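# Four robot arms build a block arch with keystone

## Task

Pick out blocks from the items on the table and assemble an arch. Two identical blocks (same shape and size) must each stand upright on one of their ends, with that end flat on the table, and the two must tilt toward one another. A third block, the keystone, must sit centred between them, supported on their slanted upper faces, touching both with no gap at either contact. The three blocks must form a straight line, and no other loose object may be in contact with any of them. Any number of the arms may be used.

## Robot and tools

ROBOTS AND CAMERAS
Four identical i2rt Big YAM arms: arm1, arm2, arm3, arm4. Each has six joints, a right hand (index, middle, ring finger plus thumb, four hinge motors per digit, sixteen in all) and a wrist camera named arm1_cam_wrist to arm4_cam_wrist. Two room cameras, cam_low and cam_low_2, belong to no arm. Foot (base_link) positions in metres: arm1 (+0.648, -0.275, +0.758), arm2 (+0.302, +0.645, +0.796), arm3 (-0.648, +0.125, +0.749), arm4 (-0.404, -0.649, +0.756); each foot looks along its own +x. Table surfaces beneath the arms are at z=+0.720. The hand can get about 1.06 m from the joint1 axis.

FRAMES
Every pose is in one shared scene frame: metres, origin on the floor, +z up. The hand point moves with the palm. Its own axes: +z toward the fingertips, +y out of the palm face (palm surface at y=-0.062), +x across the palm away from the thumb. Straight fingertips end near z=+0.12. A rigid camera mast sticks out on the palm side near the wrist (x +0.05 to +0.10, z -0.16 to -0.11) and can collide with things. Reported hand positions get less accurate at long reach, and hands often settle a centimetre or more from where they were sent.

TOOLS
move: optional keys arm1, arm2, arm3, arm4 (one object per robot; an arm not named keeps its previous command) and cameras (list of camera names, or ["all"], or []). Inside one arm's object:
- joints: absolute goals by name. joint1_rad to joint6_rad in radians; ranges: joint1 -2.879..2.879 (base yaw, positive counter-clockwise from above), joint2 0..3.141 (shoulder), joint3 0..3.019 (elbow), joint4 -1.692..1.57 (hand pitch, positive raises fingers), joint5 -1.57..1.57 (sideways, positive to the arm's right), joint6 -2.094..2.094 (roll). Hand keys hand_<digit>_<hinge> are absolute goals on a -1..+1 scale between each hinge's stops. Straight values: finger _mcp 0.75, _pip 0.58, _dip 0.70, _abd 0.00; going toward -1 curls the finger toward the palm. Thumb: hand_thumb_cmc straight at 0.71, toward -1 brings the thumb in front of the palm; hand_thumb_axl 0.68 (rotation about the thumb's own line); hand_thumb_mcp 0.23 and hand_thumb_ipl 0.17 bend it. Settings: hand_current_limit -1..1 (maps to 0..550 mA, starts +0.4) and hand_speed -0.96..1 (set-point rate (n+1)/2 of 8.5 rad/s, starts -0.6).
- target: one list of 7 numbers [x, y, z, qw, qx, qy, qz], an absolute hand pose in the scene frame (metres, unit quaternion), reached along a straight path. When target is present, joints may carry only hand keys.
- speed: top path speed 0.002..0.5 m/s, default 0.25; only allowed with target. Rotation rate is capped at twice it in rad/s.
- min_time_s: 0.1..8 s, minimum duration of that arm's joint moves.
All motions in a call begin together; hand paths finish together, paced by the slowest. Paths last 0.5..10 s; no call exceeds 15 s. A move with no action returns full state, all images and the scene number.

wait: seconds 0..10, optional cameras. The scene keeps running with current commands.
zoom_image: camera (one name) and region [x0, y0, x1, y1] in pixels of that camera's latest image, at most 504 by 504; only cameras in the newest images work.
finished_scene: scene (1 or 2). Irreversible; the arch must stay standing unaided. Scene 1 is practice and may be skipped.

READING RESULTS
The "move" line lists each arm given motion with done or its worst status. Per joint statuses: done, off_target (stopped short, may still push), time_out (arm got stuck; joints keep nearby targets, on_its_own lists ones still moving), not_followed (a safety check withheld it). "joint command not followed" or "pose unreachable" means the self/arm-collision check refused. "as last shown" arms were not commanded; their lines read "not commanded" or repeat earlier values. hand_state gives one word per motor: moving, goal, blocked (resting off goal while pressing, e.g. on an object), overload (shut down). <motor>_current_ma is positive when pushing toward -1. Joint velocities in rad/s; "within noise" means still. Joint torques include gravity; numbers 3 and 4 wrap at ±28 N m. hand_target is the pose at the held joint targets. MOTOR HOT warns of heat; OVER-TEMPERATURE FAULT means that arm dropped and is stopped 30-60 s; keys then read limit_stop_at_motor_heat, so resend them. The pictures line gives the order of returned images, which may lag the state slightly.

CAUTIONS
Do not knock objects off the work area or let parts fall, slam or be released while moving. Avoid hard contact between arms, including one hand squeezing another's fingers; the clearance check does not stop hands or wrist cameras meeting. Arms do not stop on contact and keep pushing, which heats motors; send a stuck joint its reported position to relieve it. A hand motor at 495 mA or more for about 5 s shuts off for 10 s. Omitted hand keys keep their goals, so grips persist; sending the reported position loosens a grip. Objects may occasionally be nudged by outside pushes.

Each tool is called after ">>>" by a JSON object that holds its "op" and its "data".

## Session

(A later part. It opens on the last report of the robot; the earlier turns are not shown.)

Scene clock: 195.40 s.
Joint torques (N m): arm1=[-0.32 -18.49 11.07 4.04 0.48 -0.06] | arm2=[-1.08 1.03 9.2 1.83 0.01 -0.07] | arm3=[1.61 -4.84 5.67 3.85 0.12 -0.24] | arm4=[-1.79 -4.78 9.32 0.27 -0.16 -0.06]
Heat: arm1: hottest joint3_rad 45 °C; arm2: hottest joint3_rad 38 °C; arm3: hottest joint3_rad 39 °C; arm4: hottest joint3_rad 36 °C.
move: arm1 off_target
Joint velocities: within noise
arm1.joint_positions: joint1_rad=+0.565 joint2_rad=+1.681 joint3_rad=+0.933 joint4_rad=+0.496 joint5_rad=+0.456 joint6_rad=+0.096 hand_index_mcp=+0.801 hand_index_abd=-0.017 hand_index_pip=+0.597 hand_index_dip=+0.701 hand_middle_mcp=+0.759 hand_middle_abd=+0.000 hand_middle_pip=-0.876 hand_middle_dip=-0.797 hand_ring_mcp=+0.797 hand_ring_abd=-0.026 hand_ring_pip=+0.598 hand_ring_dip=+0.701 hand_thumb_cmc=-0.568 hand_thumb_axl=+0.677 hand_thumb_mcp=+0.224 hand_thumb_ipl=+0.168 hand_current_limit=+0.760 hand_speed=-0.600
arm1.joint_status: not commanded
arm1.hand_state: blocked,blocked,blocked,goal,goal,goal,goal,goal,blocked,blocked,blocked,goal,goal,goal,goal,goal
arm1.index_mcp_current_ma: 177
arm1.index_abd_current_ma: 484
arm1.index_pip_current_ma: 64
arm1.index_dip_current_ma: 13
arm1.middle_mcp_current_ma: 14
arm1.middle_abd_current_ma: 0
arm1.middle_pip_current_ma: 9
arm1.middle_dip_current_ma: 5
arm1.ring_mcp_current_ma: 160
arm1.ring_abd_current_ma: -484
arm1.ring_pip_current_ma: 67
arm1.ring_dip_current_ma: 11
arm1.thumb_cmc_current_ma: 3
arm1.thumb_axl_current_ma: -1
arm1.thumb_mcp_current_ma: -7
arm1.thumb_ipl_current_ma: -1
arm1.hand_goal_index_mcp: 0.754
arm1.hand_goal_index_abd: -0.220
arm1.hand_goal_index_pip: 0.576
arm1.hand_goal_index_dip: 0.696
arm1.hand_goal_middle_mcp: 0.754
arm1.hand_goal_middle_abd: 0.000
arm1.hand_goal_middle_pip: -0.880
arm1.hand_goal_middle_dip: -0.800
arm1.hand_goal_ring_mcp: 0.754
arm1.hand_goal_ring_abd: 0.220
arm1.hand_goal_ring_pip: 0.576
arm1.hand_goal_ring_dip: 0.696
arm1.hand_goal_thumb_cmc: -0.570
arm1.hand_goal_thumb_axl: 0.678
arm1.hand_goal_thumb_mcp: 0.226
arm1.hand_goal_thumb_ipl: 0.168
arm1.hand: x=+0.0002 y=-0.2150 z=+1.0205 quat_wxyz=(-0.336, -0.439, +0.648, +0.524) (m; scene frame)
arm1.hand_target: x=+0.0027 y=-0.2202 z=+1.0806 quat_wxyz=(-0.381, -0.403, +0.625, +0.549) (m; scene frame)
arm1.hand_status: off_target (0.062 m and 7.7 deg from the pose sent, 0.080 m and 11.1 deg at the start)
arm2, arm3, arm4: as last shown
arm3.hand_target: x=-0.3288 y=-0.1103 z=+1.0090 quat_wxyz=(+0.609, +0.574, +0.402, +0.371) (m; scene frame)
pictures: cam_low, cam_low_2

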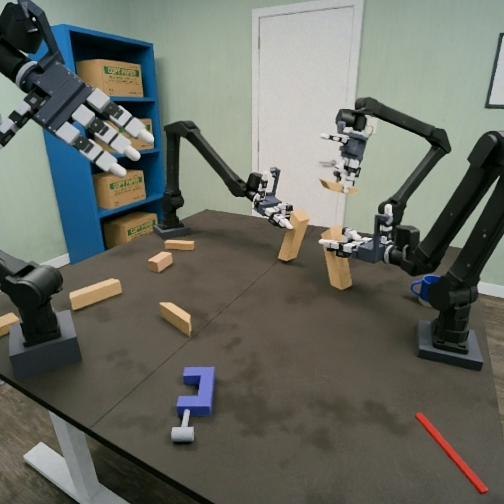

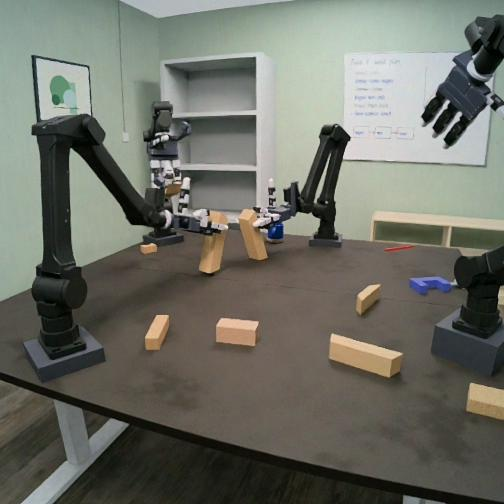

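>>> {"op": "move", "data": {"arm1": {"target": [0.001, -0.2148, 1.070, -0.3774, -0.4030, 0.6475, 0.5253], "speed": 0.08}, "cameras": ["cam_low_2", "cam_low"]}}

>>> {"op": "zoom_image", "data": {"camera": "cam_low_2", "region": [190, 255, 220, 285]}}

>>> {"op": "zoom_image", "data": {"camera": "cam_low_2", "region": [210, 205, 240, 235]}}

>>> {"op": "zoom_image", "data": {"camera": "cam_low", "region": [265, 240, 295, 270]}}

>>> {"op": "zoom_image", "data": {"camera": "cam_low", "region": [285, 205, 315, 235]}}

Scene clock: 198.17 s.
Joint torques (N m): arm1=[-0.67 -18.32 11.03 2.88 0.33 0.11] | arm2=[-1.08 1.03 9.2 1.81 0.01 -0.07] | arm3=[1.61 -4.84 5.68 3.81 0.12 -0.23] | arm4=[-1.85 -4.78 9.32 0.27 -0.16 -0.06]
Heat: arm1: hottest joint3_rad 45 °C; arm2: hottest joint3_rad 38 °C; arm3: hottest joint3_rad 39 °C; arm4: hottest joint3_rad 36 °C.
move: arm1 off_target
Joint velocities: within noise
arm1.joint_positions: joint1_rad=+0.565 joint2_rad=+1.672 joint3_rad=+0.933 joint4_rad=+0.449 joint5_rad=+0.451 joint6_rad=+0.142 hand_index_mcp=+0.801 hand_index_abd=-0.017 hand_index_pip=+0.597 hand_index_dip=+0.701 hand_middle_mcp=+0.759 hand_middle_abd=+0.000 hand_middle_pip=-0.876 hand_middle_dip=-0.797 hand_ring_mcp=+0.797 hand_ring_abd=-0.026 hand_ring_pip=+0.598 hand_ring_dip=+0.701 hand_thumb_cmc=-0.568 hand_thumb_axl=+0.677 hand_thumb_mcp=+0.224 hand_thumb_ipl=+0.168 hand_current_limit=+0.760 hand_speed=-0.600
arm1.joint_status: not commanded
arm1.hand_state: blocked,blocked,blocked,goal,goal,goal,goal,goal,blocked,blocked,blocked,goal,goal,goal,goal,goal
arm1.index_mcp_current_ma: 177
arm1.index_abd_current_ma: 484
arm1.index_pip_current_ma: 64
arm1.index_dip_current_ma: 13
arm1.middle_mcp_current_ma: 14
arm1.middle_abd_current_ma: 0
arm1.middle_pip_current_ma: 9
arm1.middle_dip_current_ma: 5
arm1.ring_mcp_current_ma: 160
arm1.ring_abd_current_ma: -484
arm1.ring_pip_current_ma: 67
arm1.ring_dip_current_ma: 11
arm1.thumb_cmc_current_ma: 3
arm1.thumb_axl_current_ma: -1
arm1.thumb_mcp_current_ma: -7
arm1.thumb_ipl_current_ma: -1
arm1.hand_goal_index_mcp: 0.754
arm1.hand_goal_index_abd: -0.220
arm1.hand_goal_index_pip: 0.576
arm1.hand_goal_index_dip: 0.696
arm1.hand_goal_middle_mcp: 0.754
arm1.hand_goal_middle_abd: 0.000
arm1.hand_goal_middle_pip: -0.880
arm1.hand_goal_middle_dip: -0.800
arm1.hand_goal_ring_mcp: 0.754
arm1.hand_goal_ring_abd: 0.220
arm1.hand_goal_ring_pip: 0.576
arm1.hand_goal_ring_dip: 0.696
arm1.hand_goal_thumb_cmc: -0.570
arm1.hand_goal_thumb_axl: 0.678
arm1.hand_goal_thumb_mcp: 0.226
arm1.hand_goal_thumb_ipl: 0.168
arm1.hand: x=+0.0018 y=-0.2123 z=+1.0141 quat_wxyz=(-0.336, -0.436, +0.663, +0.507) (m; scene frame)
arm1.hand_target: x=+0.0031 y=-0.2144 z=+1.0690 quat_wxyz=(-0.378, -0.403, +0.648, +0.525) (m; scene frame)
arm1.hand_status: off_target (0.056 m and 6.6 deg from the pose sent, 0.050 m and 6.3 deg at the start)
arm2, arm3, arm4: as last shown
pictures: cam_low, cam_low_2

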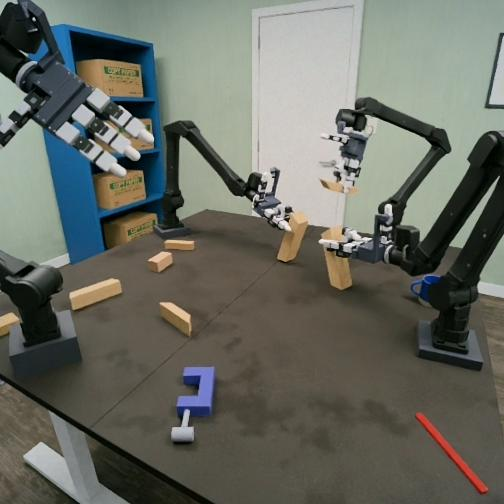

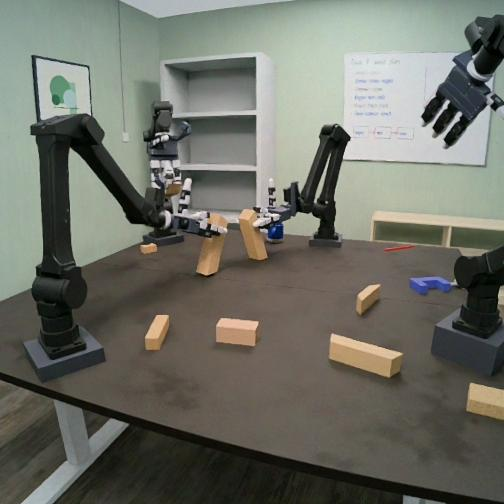

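Scaled by 16.800 from the camera's 504x504 image, which has a finer 720x720 frame.

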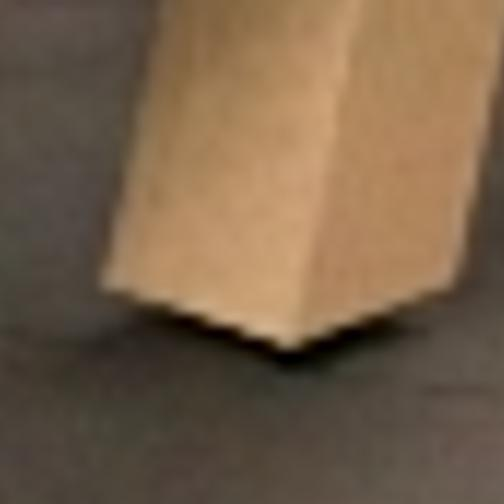

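Scaled by 16.800 from the camera's 504x504 image, which has a finer 720x720 frame.

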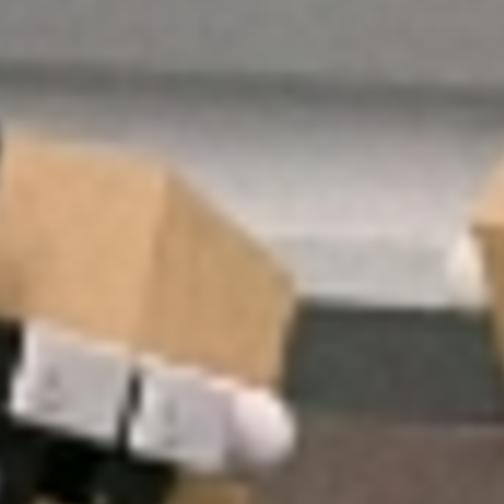

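Scaled by 16.800 from the camera's 504x504 image, which has a finer 720x720 frame.

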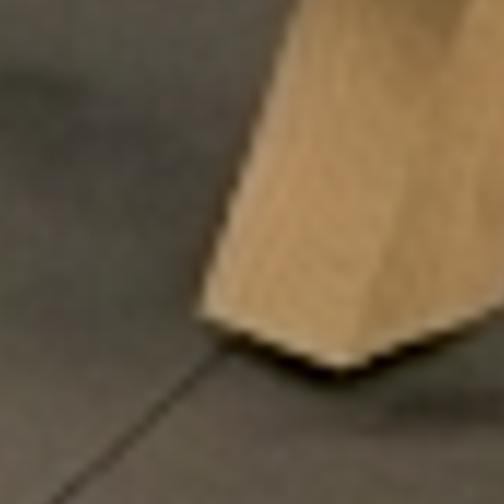

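Scaled by 16.800 from the camera's 504x504 image, which has a finer 720x720 frame.

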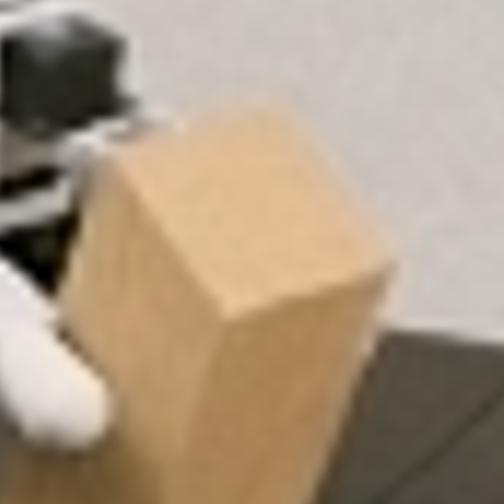

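>>> {"op": "move", "data": {"arm1": {"target": [0.013, -0.2128, 1.062, -0.3771, -0.4026, 0.6544, 0.5172], "speed": 0.06}, "cameras": ["cam_low_2", "cam_low"]}}

>>> {"op": "zoom_image", "data": {"camera": "cam_low_2", "region": [190, 255, 220, 285]}}

>>> {"op": "zoom_image", "data": {"camera": "cam_low_2", "region": [210, 205, 240, 235]}}

>>> {"op": "zoom_image", "data": {"camera": "cam_low", "region": [265, 240, 295, 270]}}

>>> {"op": "zoom_image", "data": {"camera": "cam_low", "region": [285, 205, 315, 235]}}

Scene clock: 200.73 s.
Joint torques (N m): arm1=[-0.67 -17.96 9.69 2.91 0.31 0.09] | arm2=[-1.08 1.03 9.2 1.81 0.01 -0.07] | arm3=[1.55 -4.84 5.68 3.84 0.11 -0.24] | arm4=[-1.85 -4.78 9.31 0.25 -0.16 -0.06]
Heat: arm1: hottest joint3_rad 45 °C; arm2: hottest joint3_rad 38 °C; arm3: hottest joint3_rad 39 °C; arm4: hottest joint3_rad 36 °C.
move: arm1 off_target
Joint velocities: within noise
arm1.joint_positions: joint1_rad=+0.565 joint2_rad=+1.651 joint3_rad=+0.914 joint4_rad=+0.444 joint5_rad=+0.448 joint6_rad=+0.162 hand_index_mcp=+0.801 hand_index_abd=-0.017 hand_index_pip=+0.597 hand_index_dip=+0.701 hand_middle_mcp=+0.759 hand_middle_abd=+0.000 hand_middle_pip=-0.876 hand_middle_dip=-0.797 hand_ring_mcp=+0.797 hand_ring_abd=-0.026 hand_ring_pip=+0.598 hand_ring_dip=+0.701 hand_thumb_cmc=-0.568 hand_thumb_axl=+0.677 hand_thumb_mcp=+0.224 hand_thumb_ipl=+0.168 hand_current_limit=+0.760 hand_speed=-0.600
arm1.joint_status: not commanded
arm1.hand_state: blocked,blocked,blocked,goal,goal,goal,goal,goal,blocked,blocked,blocked,goal,goal,goal,goal,goal
arm1.index_mcp_current_ma: 177
arm1.index_abd_current_ma: 484
arm1.index_pip_current_ma: 64
arm1.index_dip_current_ma: 13
arm1.middle_mcp_current_ma: 14
arm1.middle_abd_current_ma: 0
arm1.middle_pip_current_ma: 9
arm1.middle_dip_current_ma: 5
arm1.ring_mcp_current_ma: 160
arm1.ring_abd_current_ma: -484
arm1.ring_pip_current_ma: 67
arm1.ring_dip_current_ma: 12
arm1.thumb_cmc_current_ma: 3
arm1.thumb_axl_current_ma: -1
arm1.thumb_mcp_current_ma: -7
arm1.thumb_ipl_current_ma: -1
arm1.hand_goal_index_mcp: 0.754
arm1.hand_goal_index_abd: -0.220
arm1.hand_goal_index_pip: 0.576
arm1.hand_goal_index_dip: 0.696
arm1.hand_goal_middle_mcp: 0.754
arm1.hand_goal_middle_abd: 0.000
arm1.hand_goal_middle_pip: -0.880
arm1.hand_goal_middle_dip: -0.800
arm1.hand_goal_ring_mcp: 0.754
arm1.hand_goal_ring_abd: 0.220
arm1.hand_goal_ring_pip: 0.576
arm1.hand_goal_ring_dip: 0.696
arm1.hand_goal_thumb_cmc: -0.570
arm1.hand_goal_thumb_axl: 0.678
arm1.hand_goal_thumb_mcp: 0.226
arm1.hand_goal_thumb_ipl: 0.168
arm1.hand: x=+0.0095 y=-0.2108 z=+1.0151 quat_wxyz=(-0.341, -0.431, +0.668, +0.503) (m; scene frame)
arm1.hand_target: x=+0.0139 y=-0.2124 z=+1.0610 quat_wxyz=(-0.377, -0.403, +0.654, +0.517) (m; scene frame)
arm1.hand_status: off_target (0.047 m and 5.8 deg from the pose sent, 0.049 m and 6.2 deg at the start)
arm2, arm3, arm4: as last shown
pictures: cam_low, cam_low_2

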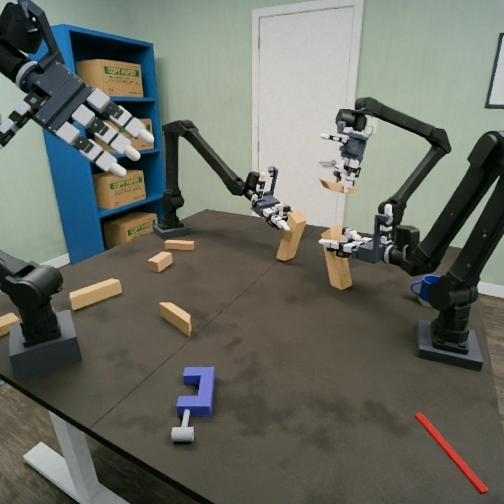

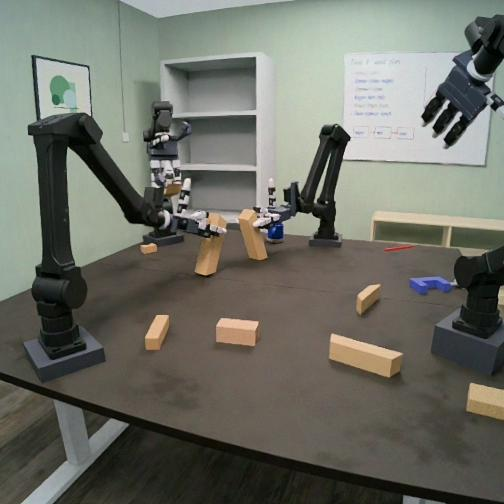

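Scaled by 16.800 from the camera's 504x504 image, which has a finer 720x720 frame.

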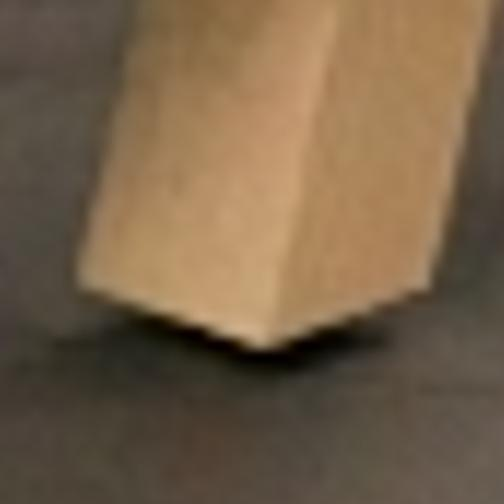

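Scaled by 16.800 from the camera's 504x504 image, which has a finer 720x720 frame.

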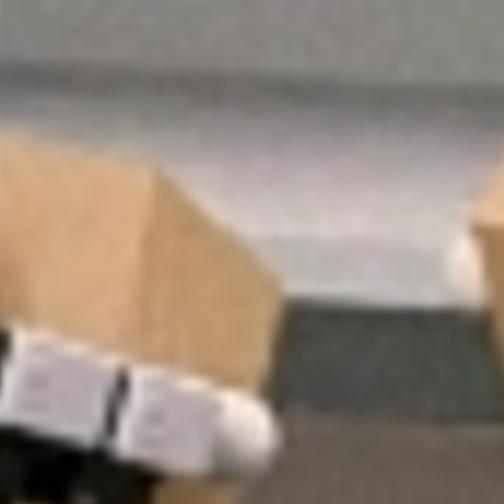

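Scaled by 16.800 from the camera's 504x504 image, which has a finer 720x720 frame.

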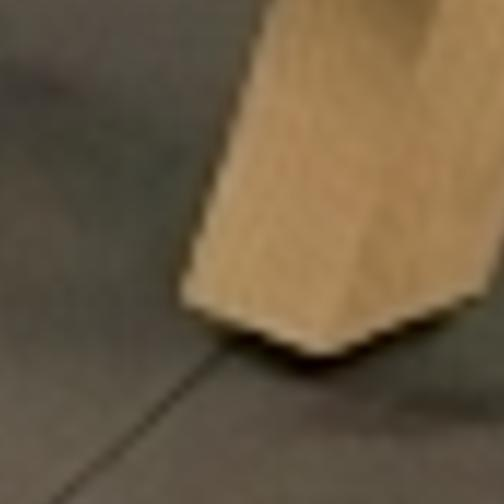

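Scaled by 16.800 from the camera's 504x504 image, which has a finer 720x720 frame.

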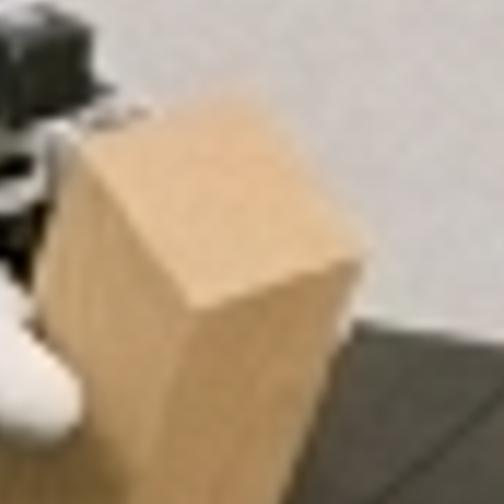

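>>> {"op": "move", "data": {"arm1": {"target": [0.020, -0.2150, 1.052, -0.3745, -0.4060, 0.6523, 0.5192], "speed": 0.06}, "cameras": ["cam_low_2", "cam_low"]}}

>>> {"op": "zoom_image", "data": {"camera": "cam_low_2", "region": [190, 255, 220, 285]}}

>>> {"op": "zoom_image", "data": {"camera": "cam_low_2", "region": [210, 205, 240, 235]}}

>>> {"op": "zoom_image", "data": {"camera": "cam_low", "region": [265, 240, 295, 270]}}

>>> {"op": "zoom_image", "data": {"camera": "cam_low", "region": [285, 205, 315, 235]}}

Scene clock: 202.83 s.
Joint torques (N m): arm1=[-0.32 -17.32 9.24 3.96 0.5 0.01] | arm2=[-1.08 0.97 9.18 1.81 0.01 -0.07] | arm3=[1.61 -4.89 5.68 3.84 0.12 -0.24] | arm4=[-1.85 -4.72 9.32 0.27 -0.16 -0.06]
Heat: arm1: hottest joint3_rad 44 °C; arm2: hottest joint3_rad 38 °C; arm3: hottest joint3_rad 39 °C; arm4: hottest joint3_rad 36 °C.
move: arm1 off_target
Joint velocities: within noise
arm1.joint_positions: joint1_rad=+0.565 joint2_rad=+1.649 joint3_rad=+0.886 joint4_rad=+0.452 joint5_rad=+0.448 joint6_rad=+0.162 hand_index_mcp=+0.801 hand_index_abd=-0.017 hand_index_pip=+0.597 hand_index_dip=+0.701 hand_middle_mcp=+0.760 hand_middle_abd=+0.000 hand_middle_pip=-0.876 hand_middle_dip=-0.797 hand_ring_mcp=+0.797 hand_ring_abd=-0.026 hand_ring_pip=+0.598 hand_ring_dip=+0.701 hand_thumb_cmc=-0.568 hand_thumb_axl=+0.677 hand_thumb_mcp=+0.224 hand_thumb_ipl=+0.168 hand_current_limit=+0.760 hand_speed=-0.600
arm1.joint_status: not commanded
arm1.hand_state: blocked,blocked,blocked,goal,goal,goal,goal,goal,blocked,blocked,blocked,goal,goal,goal,goal,goal
arm1.index_mcp_current_ma: 177
arm1.index_abd_current_ma: 484
arm1.index_pip_current_ma: 64
arm1.index_dip_current_ma: 13
arm1.middle_mcp_current_ma: 14
arm1.middle_abd_current_ma: 0
arm1.middle_pip_current_ma: 9
arm1.middle_dip_current_ma: 5
arm1.ring_mcp_current_ma: 160
arm1.ring_abd_current_ma: -484
arm1.ring_pip_current_ma: 67
arm1.ring_dip_current_ma: 12
arm1.thumb_cmc_current_ma: 3
arm1.thumb_axl_current_ma: -1
arm1.thumb_mcp_current_ma: -7
arm1.thumb_ipl_current_ma: -1
arm1.hand_goal_index_mcp: 0.754
arm1.hand_goal_index_abd: -0.220
arm1.hand_goal_index_pip: 0.576
arm1.hand_goal_index_dip: 0.696
arm1.hand_goal_middle_mcp: 0.754
arm1.hand_goal_middle_abd: 0.000
arm1.hand_goal_middle_pip: -0.880
arm1.hand_goal_middle_dip: -0.800
arm1.hand_goal_ring_mcp: 0.754
arm1.hand_goal_ring_abd: 0.220
arm1.hand_goal_ring_pip: 0.576
arm1.hand_goal_ring_dip: 0.696
arm1.hand_goal_thumb_cmc: -0.570
arm1.hand_goal_thumb_axl: 0.678
arm1.hand_goal_thumb_mcp: 0.226
arm1.hand_goal_thumb_ipl: 0.168
arm1.hand: x=+0.0168 y=-0.2101 z=+1.0040 quat_wxyz=(-0.334, -0.435, +0.670, +0.499) (m; scene frame)
arm1.hand_target: x=+0.0210 y=-0.2144 z=+1.0510 quat_wxyz=(-0.374, -0.406, +0.653, +0.519) (m; scene frame)
arm1.hand_status: off_target (0.048 m and 6.5 deg from the pose sent, 0.039 m and 5.5 deg at the start)
arm2, arm3, arm4: as last shown
pictures: cam_low, cam_low_2

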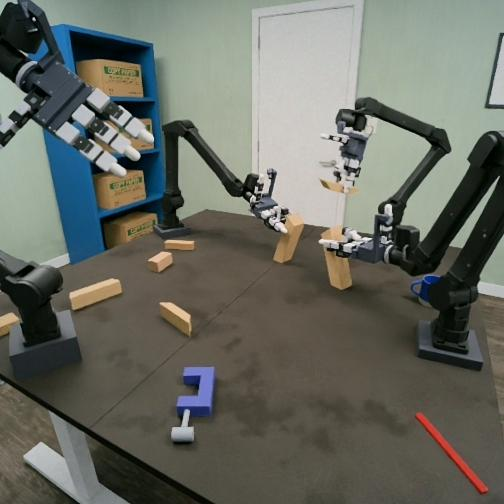

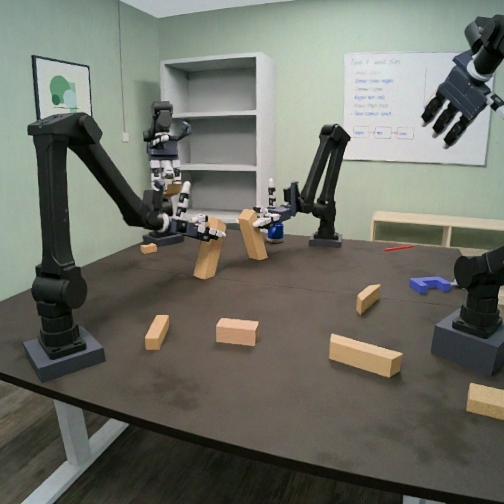

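Scaled by 16.800 from the camera's 504x504 image, which has a finer 720x720 frame.

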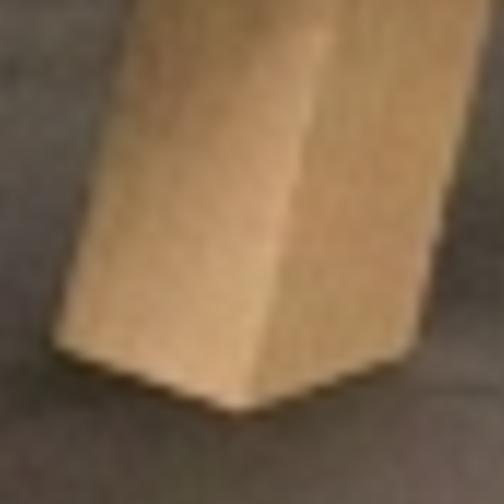

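Scaled by 16.800 from the camera's 504x504 image, which has a finer 720x720 frame.

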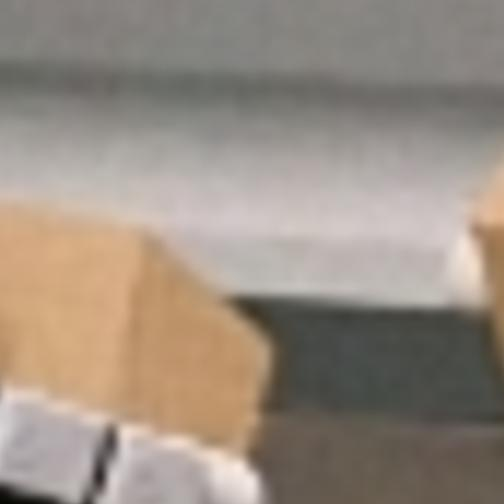

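Scaled by 16.800 from the camera's 504x504 image, which has a finer 720x720 frame.

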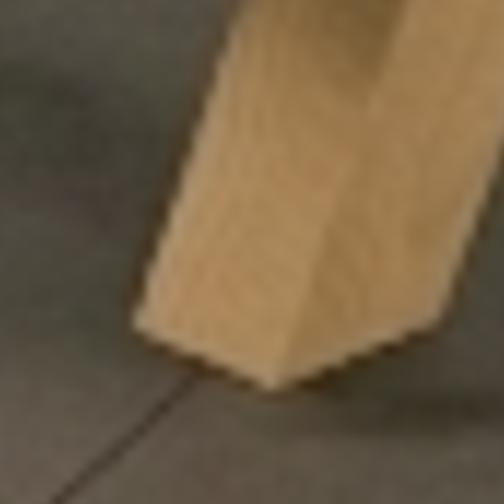

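Scaled by 16.800 from the camera's 504x504 image, which has a finer 720x720 frame.

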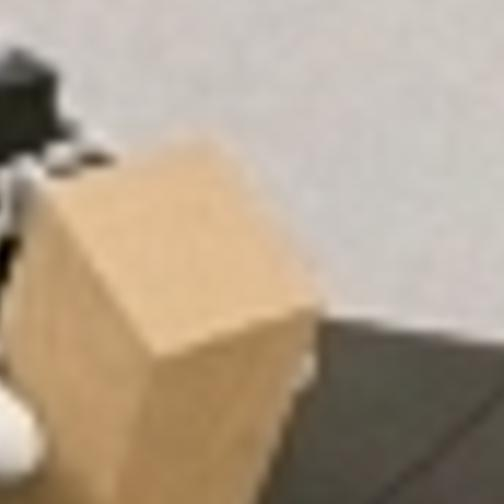

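>>> {"op": "move", "data": {"arm1": {"target": [0.018, -0.2158, 1.044, -0.3745, -0.4060, 0.6523, 0.5192], "speed": 0.05}, "cameras": ["cam_low_2", "cam_low"]}}

>>> {"op": "zoom_image", "data": {"camera": "cam_low_2", "region": [190, 255, 220, 285]}}

>>> {"op": "zoom_image", "data": {"camera": "cam_low_2", "region": [210, 205, 240, 235]}}

>>> {"op": "zoom_image", "data": {"camera": "cam_low", "region": [265, 240, 295, 270]}}

>>> {"op": "zoom_image", "data": {"camera": "cam_low", "region": [285, 205, 315, 235]}}

Scene clock: 205.53 s.
Joint torques (N m): arm1=[-0.38 -15.74 9.44 4.04 0.53 0.01] | arm2=[-1.03 1.03 9.21 1.83 0.01 -0.07] | arm3=[1.61 -4.84 5.68 3.84 0.11 -0.24] | arm4=[-1.79 -4.72 9.33 0.29 -0.16 -0.06]
Heat: arm1: hottest joint3_rad 44 °C; arm2: hottest joint3_rad 39 °C; arm3: hottest joint3_rad 39 °C; arm4: hottest joint3_rad 36 °C.
move: arm1 off_target
Joint velocities: within noise
arm1.joint_positions: joint1_rad=+0.567 joint2_rad=+1.649 joint3_rad=+0.881 joint4_rad=+0.468 joint5_rad=+0.450 joint6_rad=+0.162 hand_index_mcp=+0.801 hand_index_abd=-0.017 hand_index_pip=+0.597 hand_index_dip=+0.701 hand_middle_mcp=+0.760 hand_middle_abd=+0.000 hand_middle_pip=-0.876 hand_middle_dip=-0.797 hand_ring_mcp=+0.797 hand_ring_abd=-0.026 hand_ring_pip=+0.598 hand_ring_dip=+0.701 hand_thumb_cmc=-0.568 hand_thumb_axl=+0.677 hand_thumb_mcp=+0.224 hand_thumb_ipl=+0.168 hand_current_limit=+0.760 hand_speed=-0.600
arm1.joint_status: not commanded
arm1.hand_state: blocked,blocked,blocked,goal,goal,goal,goal,goal,blocked,blocked,blocked,goal,goal,goal,goal,goal
arm1.index_mcp_current_ma: 177
arm1.index_abd_current_ma: 484
arm1.index_pip_current_ma: 64
arm1.index_dip_current_ma: 13
arm1.middle_mcp_current_ma: 14
arm1.middle_abd_current_ma: 0
arm1.middle_pip_current_ma: 9
arm1.middle_dip_current_ma: 5
arm1.ring_mcp_current_ma: 160
arm1.ring_abd_current_ma: -484
arm1.ring_pip_current_ma: 67
arm1.ring_dip_current_ma: 12
arm1.thumb_cmc_current_ma: 3
arm1.thumb_axl_current_ma: -1
arm1.thumb_mcp_current_ma: -7
arm1.thumb_ipl_current_ma: -1
arm1.hand_goal_index_mcp: 0.754
arm1.hand_goal_index_abd: -0.220
arm1.hand_goal_index_pip: 0.576
arm1.hand_goal_index_dip: 0.696
arm1.hand_goal_middle_mcp: 0.754
arm1.hand_goal_middle_abd: 0.000
arm1.hand_goal_middle_pip: -0.880
arm1.hand_goal_middle_dip: -0.800
arm1.hand_goal_ring_mcp: 0.754
arm1.hand_goal_ring_abd: 0.220
arm1.hand_goal_ring_pip: 0.576
arm1.hand_goal_ring_dip: 0.696
arm1.hand_goal_thumb_cmc: -0.570
arm1.hand_goal_thumb_axl: 0.678
arm1.hand_goal_thumb_mcp: 0.226
arm1.hand_goal_thumb_ipl: 0.168
arm1.hand: x=+0.0181 y=-0.2111 z=+1.0055 quat_wxyz=(-0.339, -0.433, +0.668, +0.501) (m; scene frame)
arm1.hand_target: x=+0.0191 y=-0.2155 z=+1.0435 quat_wxyz=(-0.374, -0.406, +0.653, +0.519) (m; scene frame)
arm1.hand_status: off_target (0.039 m and 5.8 deg from the pose sent, 0.040 m and 6.5 deg at the start)
arm2, arm3, arm4: as last shown
pictures: cam_low, cam_low_2

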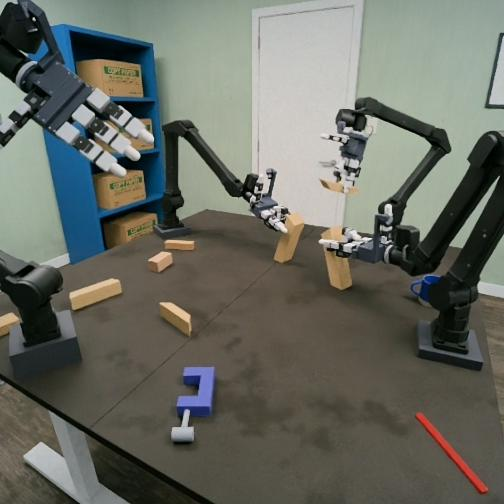

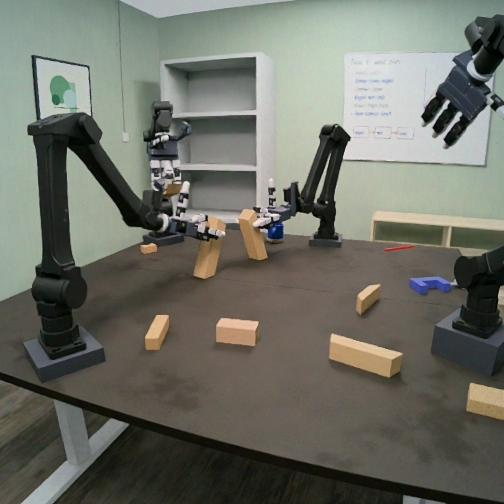

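Scaled by 16.800 from the camera's 504x504 image, which has a finer 720x720 frame.

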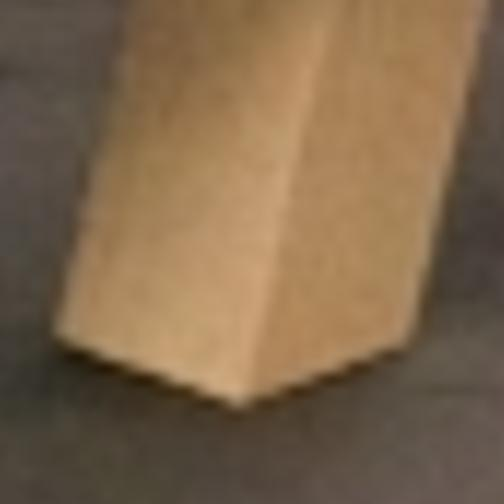

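Scaled by 16.800 from the camera's 504x504 image, which has a finer 720x720 frame.

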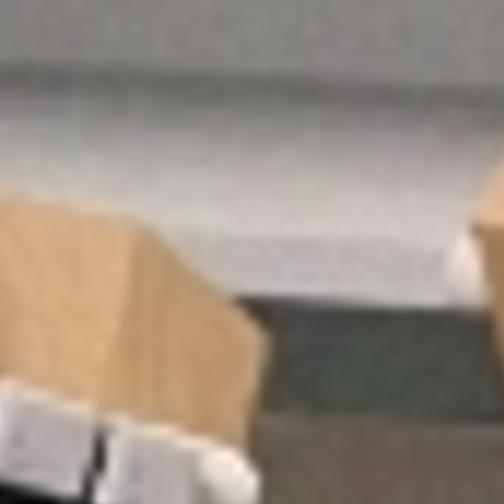

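Scaled by 16.800 from the camera's 504x504 image, which has a finer 720x720 frame.

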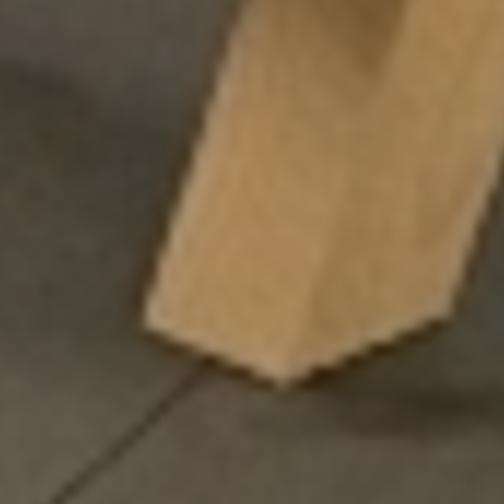

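Scaled by 16.800 from the camera's 504x504 image, which has a finer 720x720 frame.

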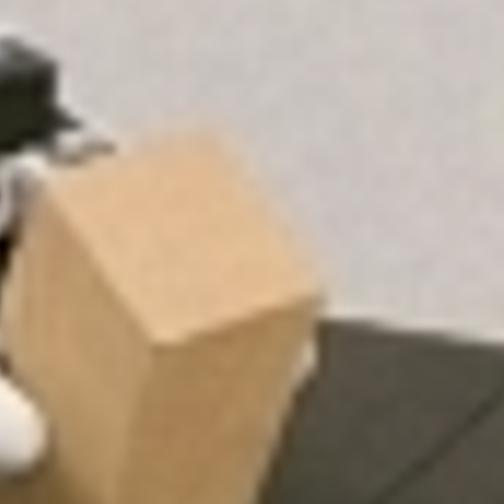

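>>> {"op": "move", "data": {"arm1": {"target": [0.018, -0.2158, 1.030, -0.3700, -0.4100, 0.6550, 0.5160], "speed": 0.05}, "cameras": ["cam_low_2", "cam_low"]}}

>>> {"op": "zoom_image", "data": {"camera": "cam_low_2", "region": [190, 255, 220, 285]}}

>>> {"op": "zoom_image", "data": {"camera": "cam_low_2", "region": [210, 205, 240, 235]}}

>>> {"op": "zoom_image", "data": {"camera": "cam_low", "region": [265, 240, 295, 270]}}

>>> {"op": "zoom_image", "data": {"camera": "cam_low", "region": [285, 205, 315, 235]}}

Scene clock: 207.13 s.
Joint torques (N m): arm1=[-0.32 -14.86 9.02 3.79 0.45 0.02] | arm2=[-1.08 1.03 9.2 1.81 0.01 -0.07] | arm3=[1.67 -4.89 5.68 3.82 0.12 -0.24] | arm4=[-1.79 -4.78 9.32 0.25 -0.16 -0.06]
Heat: arm1: hottest joint3_rad 44 °C; arm2: hottest joint3_rad 39 °C; arm3: hottest joint3_rad 39 °C; arm4: hottest joint3_rad 36 °C.
move: arm1 off_target
Joint velocities: within noise
arm1.joint_positions: joint1_rad=+0.567 joint2_rad=+1.657 joint3_rad=+0.876 joint4_rad=+0.488 joint5_rad=+0.450 joint6_rad=+0.162 hand_index_mcp=+0.801 hand_index_abd=-0.017 hand_index_pip=+0.597 hand_index_dip=+0.701 hand_middle_mcp=+0.760 hand_middle_abd=+0.000 hand_middle_pip=-0.876 hand_middle_dip=-0.797 hand_ring_mcp=+0.797 hand_ring_abd=-0.026 hand_ring_pip=+0.598 hand_ring_dip=+0.701 hand_thumb_cmc=-0.568 hand_thumb_axl=+0.677 hand_thumb_mcp=+0.224 hand_thumb_ipl=+0.168 hand_current_limit=+0.760 hand_speed=-0.600
arm1.joint_status: not commanded
arm1.hand_state: blocked,blocked,blocked,goal,goal,goal,goal,goal,blocked,blocked,blocked,goal,goal,goal,goal,goal
arm1.index_mcp_current_ma: 177
arm1.index_abd_current_ma: 484
arm1.index_pip_current_ma: 64
arm1.index_dip_current_ma: 13
arm1.middle_mcp_current_ma: 14
arm1.middle_abd_current_ma: 0
arm1.middle_pip_current_ma: 9
arm1.middle_dip_current_ma: 5
arm1.ring_mcp_current_ma: 160
arm1.ring_abd_current_ma: -484
arm1.ring_pip_current_ma: 67
arm1.ring_dip_current_ma: 12
arm1.thumb_cmc_current_ma: 3
arm1.thumb_axl_current_ma: -1
arm1.thumb_mcp_current_ma: -7
arm1.thumb_ipl_current_ma: -1
arm1.hand_goal_index_mcp: 0.754
arm1.hand_goal_index_abd: -0.220
arm1.hand_goal_index_pip: 0.576
arm1.hand_goal_index_dip: 0.696
arm1.hand_goal_middle_mcp: 0.754
arm1.hand_goal_middle_abd: 0.000
arm1.hand_goal_middle_pip: -0.880
arm1.hand_goal_middle_dip: -0.800
arm1.hand_goal_ring_mcp: 0.754
arm1.hand_goal_ring_abd: 0.220
arm1.hand_goal_ring_pip: 0.576
arm1.hand_goal_ring_dip: 0.696
arm1.hand_goal_thumb_cmc: -0.570
arm1.hand_goal_thumb_axl: 0.678
arm1.hand_goal_thumb_mcp: 0.226
arm1.hand_goal_thumb_ipl: 0.168
arm1.hand: x=+0.0190 y=-0.2109 z=+1.0028 quat_wxyz=(-0.341, -0.431, +0.667, +0.503) (m; scene frame)
arm1.hand_target: x=+0.0186 y=-0.2156 z=+1.0298 quat_wxyz=(-0.370, -0.410, +0.655, +0.516) (m; scene frame)
arm1.hand_status: off_target (0.028 m and 4.6 deg from the pose sent, 0.025 m and 5.0 deg at the start)
arm2.joint_positions: joint1_rad=-0.605 joint2_rad=+0.637 joint3_rad=+1.379 joint4_rad=-1.408 joint5_rad=-0.010 joint6_rad=+1.001 hand_index_mcp=+0.755 hand_index_abd=+0.000 hand_index_pip=+0.577 hand_index_dip=+0.696 hand_middle_mcp=+0.755 hand_middle_abd=+0.000 hand_middle_pip=+0.577 hand_middle_dip=+0.696 hand_ring_mcp=+0.755 hand_ring_abd=+0.000 hand_ring_pip=+0.577 hand_ring_dip=+0.696 hand_thumb_cmc=+0.715 hand_thumb_axl=+0.677 hand_thumb_mcp=+0.225 hand_thumb_ipl=+0.168 hand_current_limit=+0.400 hand_speed=-0.600
arm2.joint_status: not commanded
arm2.hand_state: goal,goal,goal,goal,goal,goal,goal,goal,goal,goal,goal,goal,goal,goal,goal,goal
arm2.index_mcp_current_ma: 2
arm2.index_abd_current_ma: 0
arm2.index_pip_current_ma: 2
arm2.index_dip_current_ma: 0
arm2.middle_mcp_current_ma: 2
arm2.middle_abd_current_ma: 0
arm2.middle_pip_current_ma: 2
arm2.middle_dip_current_ma: 0
arm2.ring_mcp_current_ma: 2
arm2.ring_abd_current_ma: 0
arm2.ring_pip_current_ma: 2
arm2.ring_dip_current_ma: 0
arm2.thumb_cmc_current_ma: 3
arm2.thumb_axl_current_ma: -3
arm2.thumb_mcp_current_ma: -3
arm2.thumb_ipl_current_ma: -1
arm2.hand_goal_index_mcp: 0.754
arm2.hand_goal_index_abd: 0.000
arm2.hand_goal_index_pip: 0.576
arm2.hand_goal_index_dip: 0.696
arm2.hand_goal_middle_mcp: 0.754
arm2.hand_goal_middle_abd: 0.000
arm2.hand_goal_middle_pip: 0.576
arm2.hand_goal_middle_dip: 0.696
arm2.hand_goal_ring_mcp: 0.754
arm2.hand_goal_ring_abd: 0.000
arm2.hand_goal_ring_pip: 0.576
arm2.hand_goal_ring_dip: 0.696
arm2.hand_goal_thumb_cmc: 0.714
arm2.hand_goal_thumb_axl: 0.678
arm2.hand_goal_thumb_mcp: 0.226
arm2.hand_goal_thumb_ipl: 0.168
arm2.hand: x=+0.0389 y=+0.6168 z=+1.3317 quat_wxyz=(+0.439, +0.437, -0.785, -0.018) (m; scene frame)
arm2.hand_target: x=+0.0409 y=+0.6179 z=+1.3448 quat_wxyz=(+0.452, +0.434, -0.779, -0.019) (m; scene frame)
arm2.hand_status: not commanded
arm3: as last shown
arm4.joint_positions: joint1_rad=-0.412 joint2_rad=+0.934 joint3_rad=+1.262 joint4_rad=-1.677 joint5_rad=+0.004 joint6_rad=-0.218 hand_index_mcp=+0.755 hand_index_abd=-0.003 hand_index_pip=+0.576 hand_index_dip=+0.695 hand_middle_mcp=+0.755 hand_middle_abd=+0.001 hand_middle_pip=-0.874 hand_middle_dip=-0.797 hand_ring_mcp=+0.762 hand_ring_abd=+0.011 hand_ring_pip=+0.580 hand_ring_dip=+0.696 hand_thumb_cmc=-0.568 hand_thumb_axl=+0.677 hand_thumb_mcp=+0.224 hand_thumb_ipl=+0.168 hand_current_limit=+0.760 hand_speed=-0.600
arm4.joint_status: not commanded
arm4.hand_state: goal,blocked,goal,goal,goal,goal,goal,goal,goal,blocked,goal,goal,goal,goal,goal,goal
arm4.index_mcp_current_ma: 0
arm4.index_abd_current_ma: 484
arm4.index_pip_current_ma: 0
arm4.index_dip_current_ma: 0
arm4.middle_mcp_current_ma: 0
arm4.middle_abd_current_ma: 0
arm4.middle_pip_current_ma: 2
arm4.middle_dip_current_ma: 0
arm4.ring_mcp_current_ma: 3
arm4.ring_abd_current_ma: -484
arm4.ring_pip_current_ma: 1
arm4.ring_dip_current_ma: 0
arm4.thumb_cmc_current_ma: 0
arm4.thumb_axl_current_ma: 0
arm4.thumb_mcp_current_ma: -1
arm4.thumb_ipl_current_ma: 0
arm4.hand_goal_index_mcp: 0.754
arm4.hand_goal_index_abd: -0.240
arm4.hand_goal_index_pip: 0.576
arm4.hand_goal_index_dip: 0.696
arm4.hand_goal_middle_mcp: 0.754
arm4.hand_goal_middle_abd: 0.000
arm4.hand_goal_middle_pip: -0.880
arm4.hand_goal_middle_dip: -0.800
arm4.hand_goal_ring_mcp: 0.754
arm4.hand_goal_ring_abd: 0.240
arm4.hand_goal_ring_pip: 0.576
arm4.hand_goal_ring_dip: 0.696
arm4.hand_goal_thumb_cmc: -0.570
arm4.hand_goal_thumb_axl: 0.678
arm4.hand_goal_thumb_mcp: 0.226
arm4.hand_goal_thumb_ipl: 0.168
arm4.hand: x=-0.1297 y=-0.4353 z=+1.1370 quat_wxyz=(+0.062, +0.329, +0.937, +0.100) (m; scene frame)
arm4.hand_target: x=-0.1298 y=-0.4397 z=+1.1393 quat_wxyz=(+0.065, +0.331, +0.936, +0.101) (m; scene frame)
arm4.hand_status: not commanded
pictures: cam_low, cam_low_2

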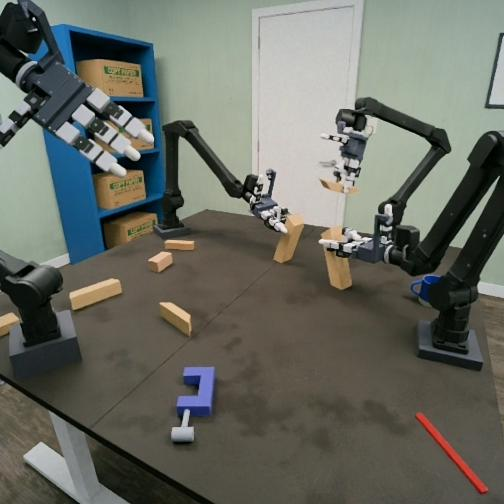

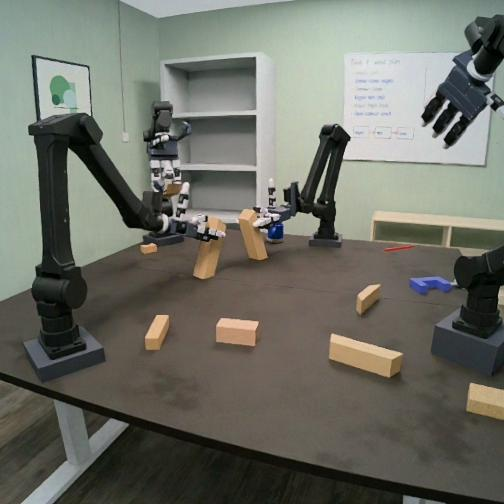

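Scaled by 16.800 from the camera's 504x504 image, which has a finer 720x720 frame.

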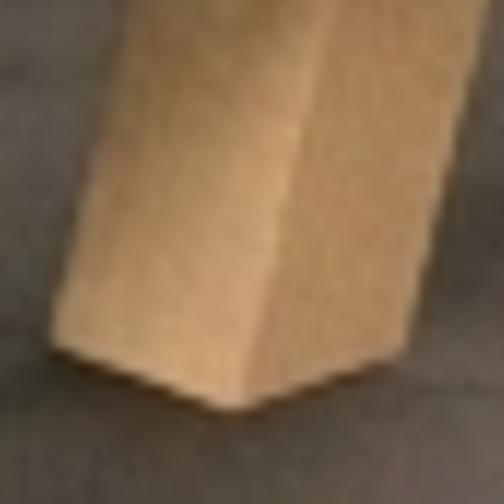

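Scaled by 16.800 from the camera's 504x504 image, which has a finer 720x720 frame.

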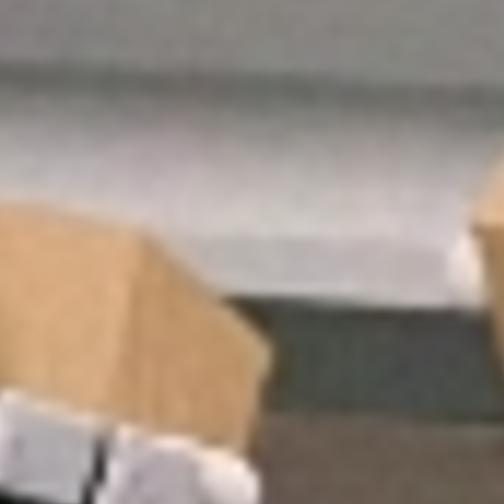

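Scaled by 16.800 from the camera's 504x504 image, which has a finer 720x720 frame.

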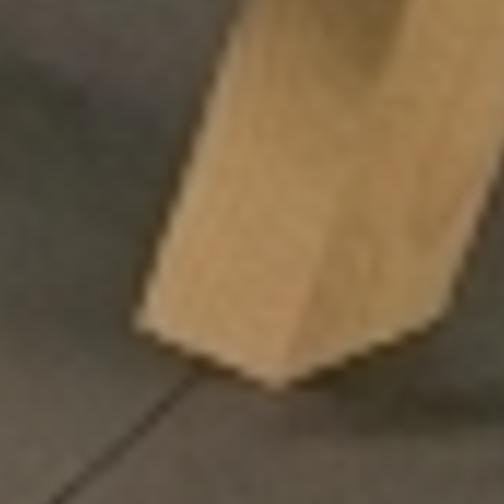

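Scaled by 16.800 from the camera's 504x504 image, which has a finer 720x720 frame.

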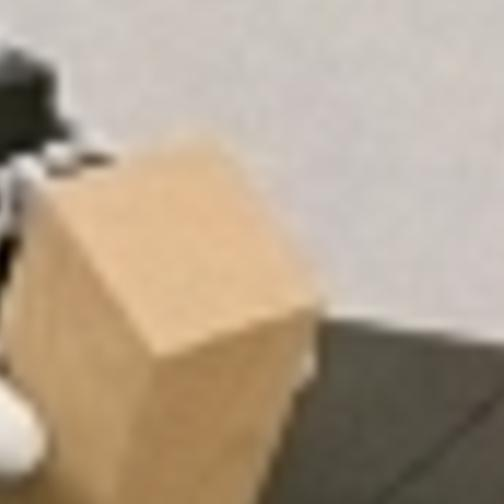

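>>> {"op": "move", "data": {"arm1": {"target": [0.017, -0.2158, 1.015, -0.3650, -0.4145, 0.6580, 0.5130], "speed": 0.05}, "cameras": ["cam_low_2", "cam_low"]}}

>>> {"op": "zoom_image", "data": {"camera": "cam_low_2", "region": [190, 255, 220, 285]}}

>>> {"op": "zoom_image", "data": {"camera": "cam_low_2", "region": [210, 205, 240, 235]}}

>>> {"op": "zoom_image", "data": {"camera": "cam_low", "region": [265, 240, 295, 270]}}

>>> {"op": "zoom_image", "data": {"camera": "cam_low", "region": [285, 205, 315, 235]}}

Scene clock: 208.73 s.
Joint torques (N m): arm1=[-0.32 -14.04 8.39 3.41 0.35 0.02] | arm2=[-1.08 1.03 9.21 1.81 0.01 -0.07] | arm3=[1.61 -4.84 5.68 3.84 0.12 -0.24] | arm4=[-1.9 -4.78 9.31 0.27 -0.16 -0.06]
Heat: arm1: hottest joint3_rad 44 °C; arm2: hottest joint3_rad 39 °C; arm3: hottest joint3_rad 39 °C; arm4: hottest joint3_rad 36 °C.
move: arm1 off_target
Joint velocities: within noise
arm1.joint_positions: joint1_rad=+0.567 joint2_rad=+1.671 joint3_rad=+0.876 joint4_rad=+0.515 joint5_rad=+0.451 joint6_rad=+0.162 hand_index_mcp=+0.798 hand_index_abd=-0.017 hand_index_pip=+0.597 hand_index_dip=+0.701 hand_middle_mcp=+0.760 hand_middle_abd=+0.000 hand_middle_pip=-0.876 hand_middle_dip=-0.797 hand_ring_mcp=+0.797 hand_ring_abd=-0.026 hand_ring_pip=+0.598 hand_ring_dip=+0.701 hand_thumb_cmc=-0.568 hand_thumb_axl=+0.677 hand_thumb_mcp=+0.224 hand_thumb_ipl=+0.168 hand_current_limit=+0.760 hand_speed=-0.600
arm1.joint_status: not commanded
arm1.hand_state: blocked,blocked,blocked,goal,goal,goal,goal,goal,blocked,blocked,blocked,goal,goal,goal,goal,goal
arm1.index_mcp_current_ma: 166
arm1.index_abd_current_ma: 484
arm1.index_pip_current_ma: 64
arm1.index_dip_current_ma: 13
arm1.middle_mcp_current_ma: 14
arm1.middle_abd_current_ma: 0
arm1.middle_pip_current_ma: 9
arm1.middle_dip_current_ma: 5
arm1.ring_mcp_current_ma: 160
arm1.ring_abd_current_ma: -484
arm1.ring_pip_current_ma: 67
arm1.ring_dip_current_ma: 12
arm1.thumb_cmc_current_ma: 3
arm1.thumb_axl_current_ma: -1
arm1.thumb_mcp_current_ma: -7
arm1.thumb_ipl_current_ma: -1
arm1.hand_goal_index_mcp: 0.754
arm1.hand_goal_index_abd: -0.220
arm1.hand_goal_index_pip: 0.576
arm1.hand_goal_index_dip: 0.696
arm1.hand_goal_middle_mcp: 0.754
arm1.hand_goal_middle_abd: 0.000
arm1.hand_goal_middle_pip: -0.880
arm1.hand_goal_middle_dip: -0.800
arm1.hand_goal_ring_mcp: 0.754
arm1.hand_goal_ring_abd: 0.220
arm1.hand_goal_ring_pip: 0.576
arm1.hand_goal_ring_dip: 0.696
arm1.hand_goal_thumb_cmc: -0.570
arm1.hand_goal_thumb_axl: 0.678
arm1.hand_goal_thumb_mcp: 0.226
arm1.hand_goal_thumb_ipl: 0.168
arm1.hand: x=+0.0178 y=-0.2108 z=+1.0002 quat_wxyz=(-0.345, -0.427, +0.666, +0.506) (m; scene frame)
arm1.hand_target: x=+0.0172 y=-0.2157 z=+1.0150 quat_wxyz=(-0.365, -0.414, +0.658, +0.512) (m; scene frame)
arm1.hand_status: off_target (0.016 m and 3.0 deg from the pose sent, 0.013 m and 3.7 deg at the start)
arm2, arm3, arm4: as last shown
pictures: cam_low, cam_low_2

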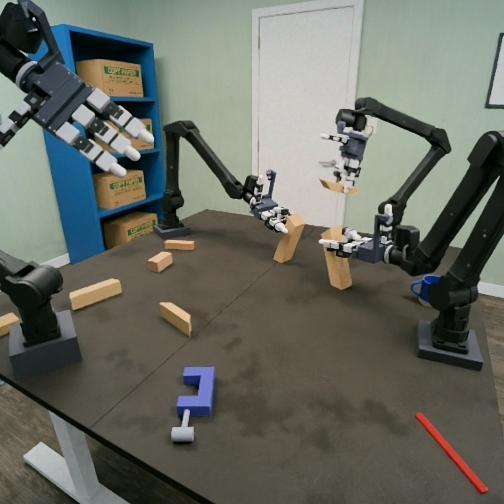

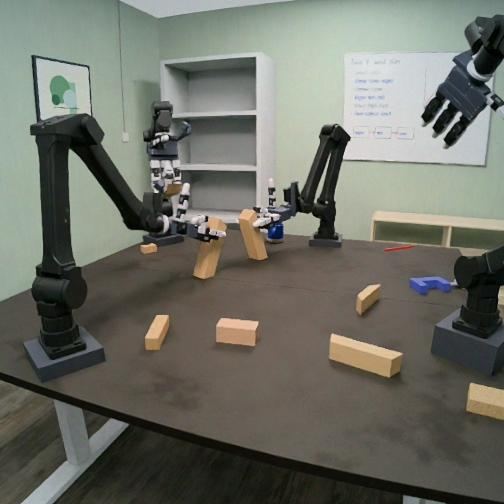

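Scaled by 16.800 from the camera's 504x504 image, which has a finer 720x720 frame.

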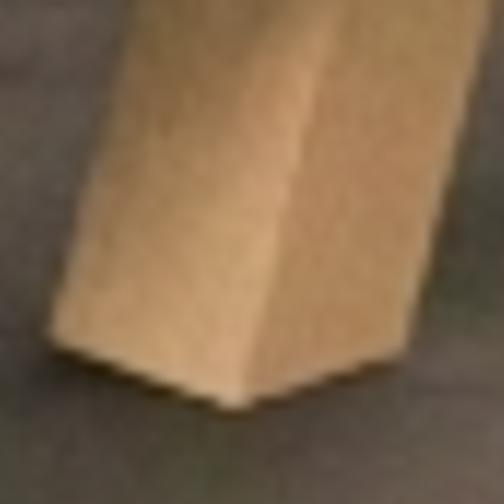

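Scaled by 16.800 from the camera's 504x504 image, which has a finer 720x720 frame.

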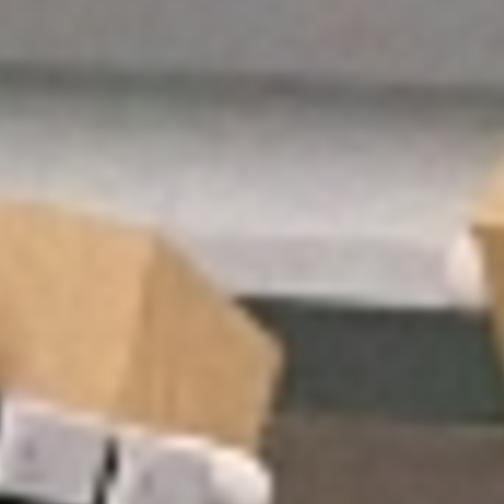

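Scaled by 16.800 from the camera's 504x504 image, which has a finer 720x720 frame.

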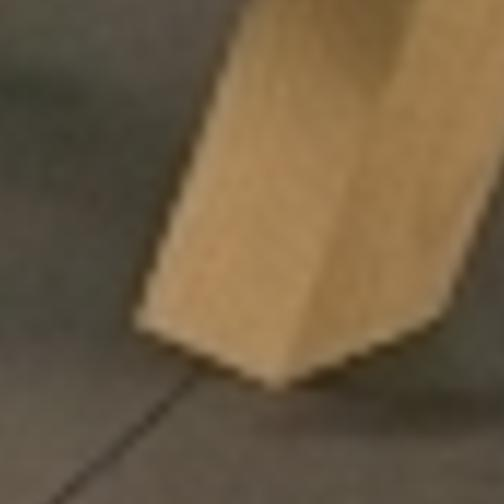

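Scaled by 16.800 from the camera's 504x504 image, which has a finer 720x720 frame.

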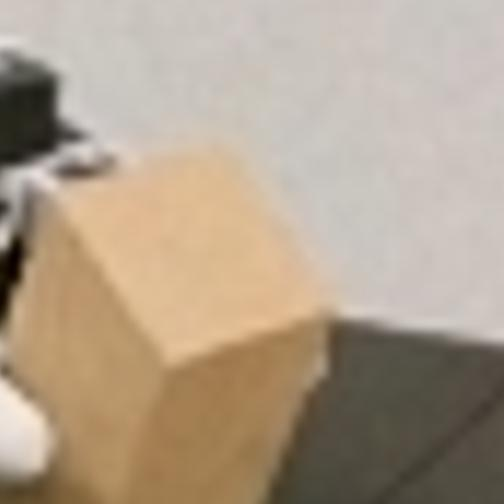

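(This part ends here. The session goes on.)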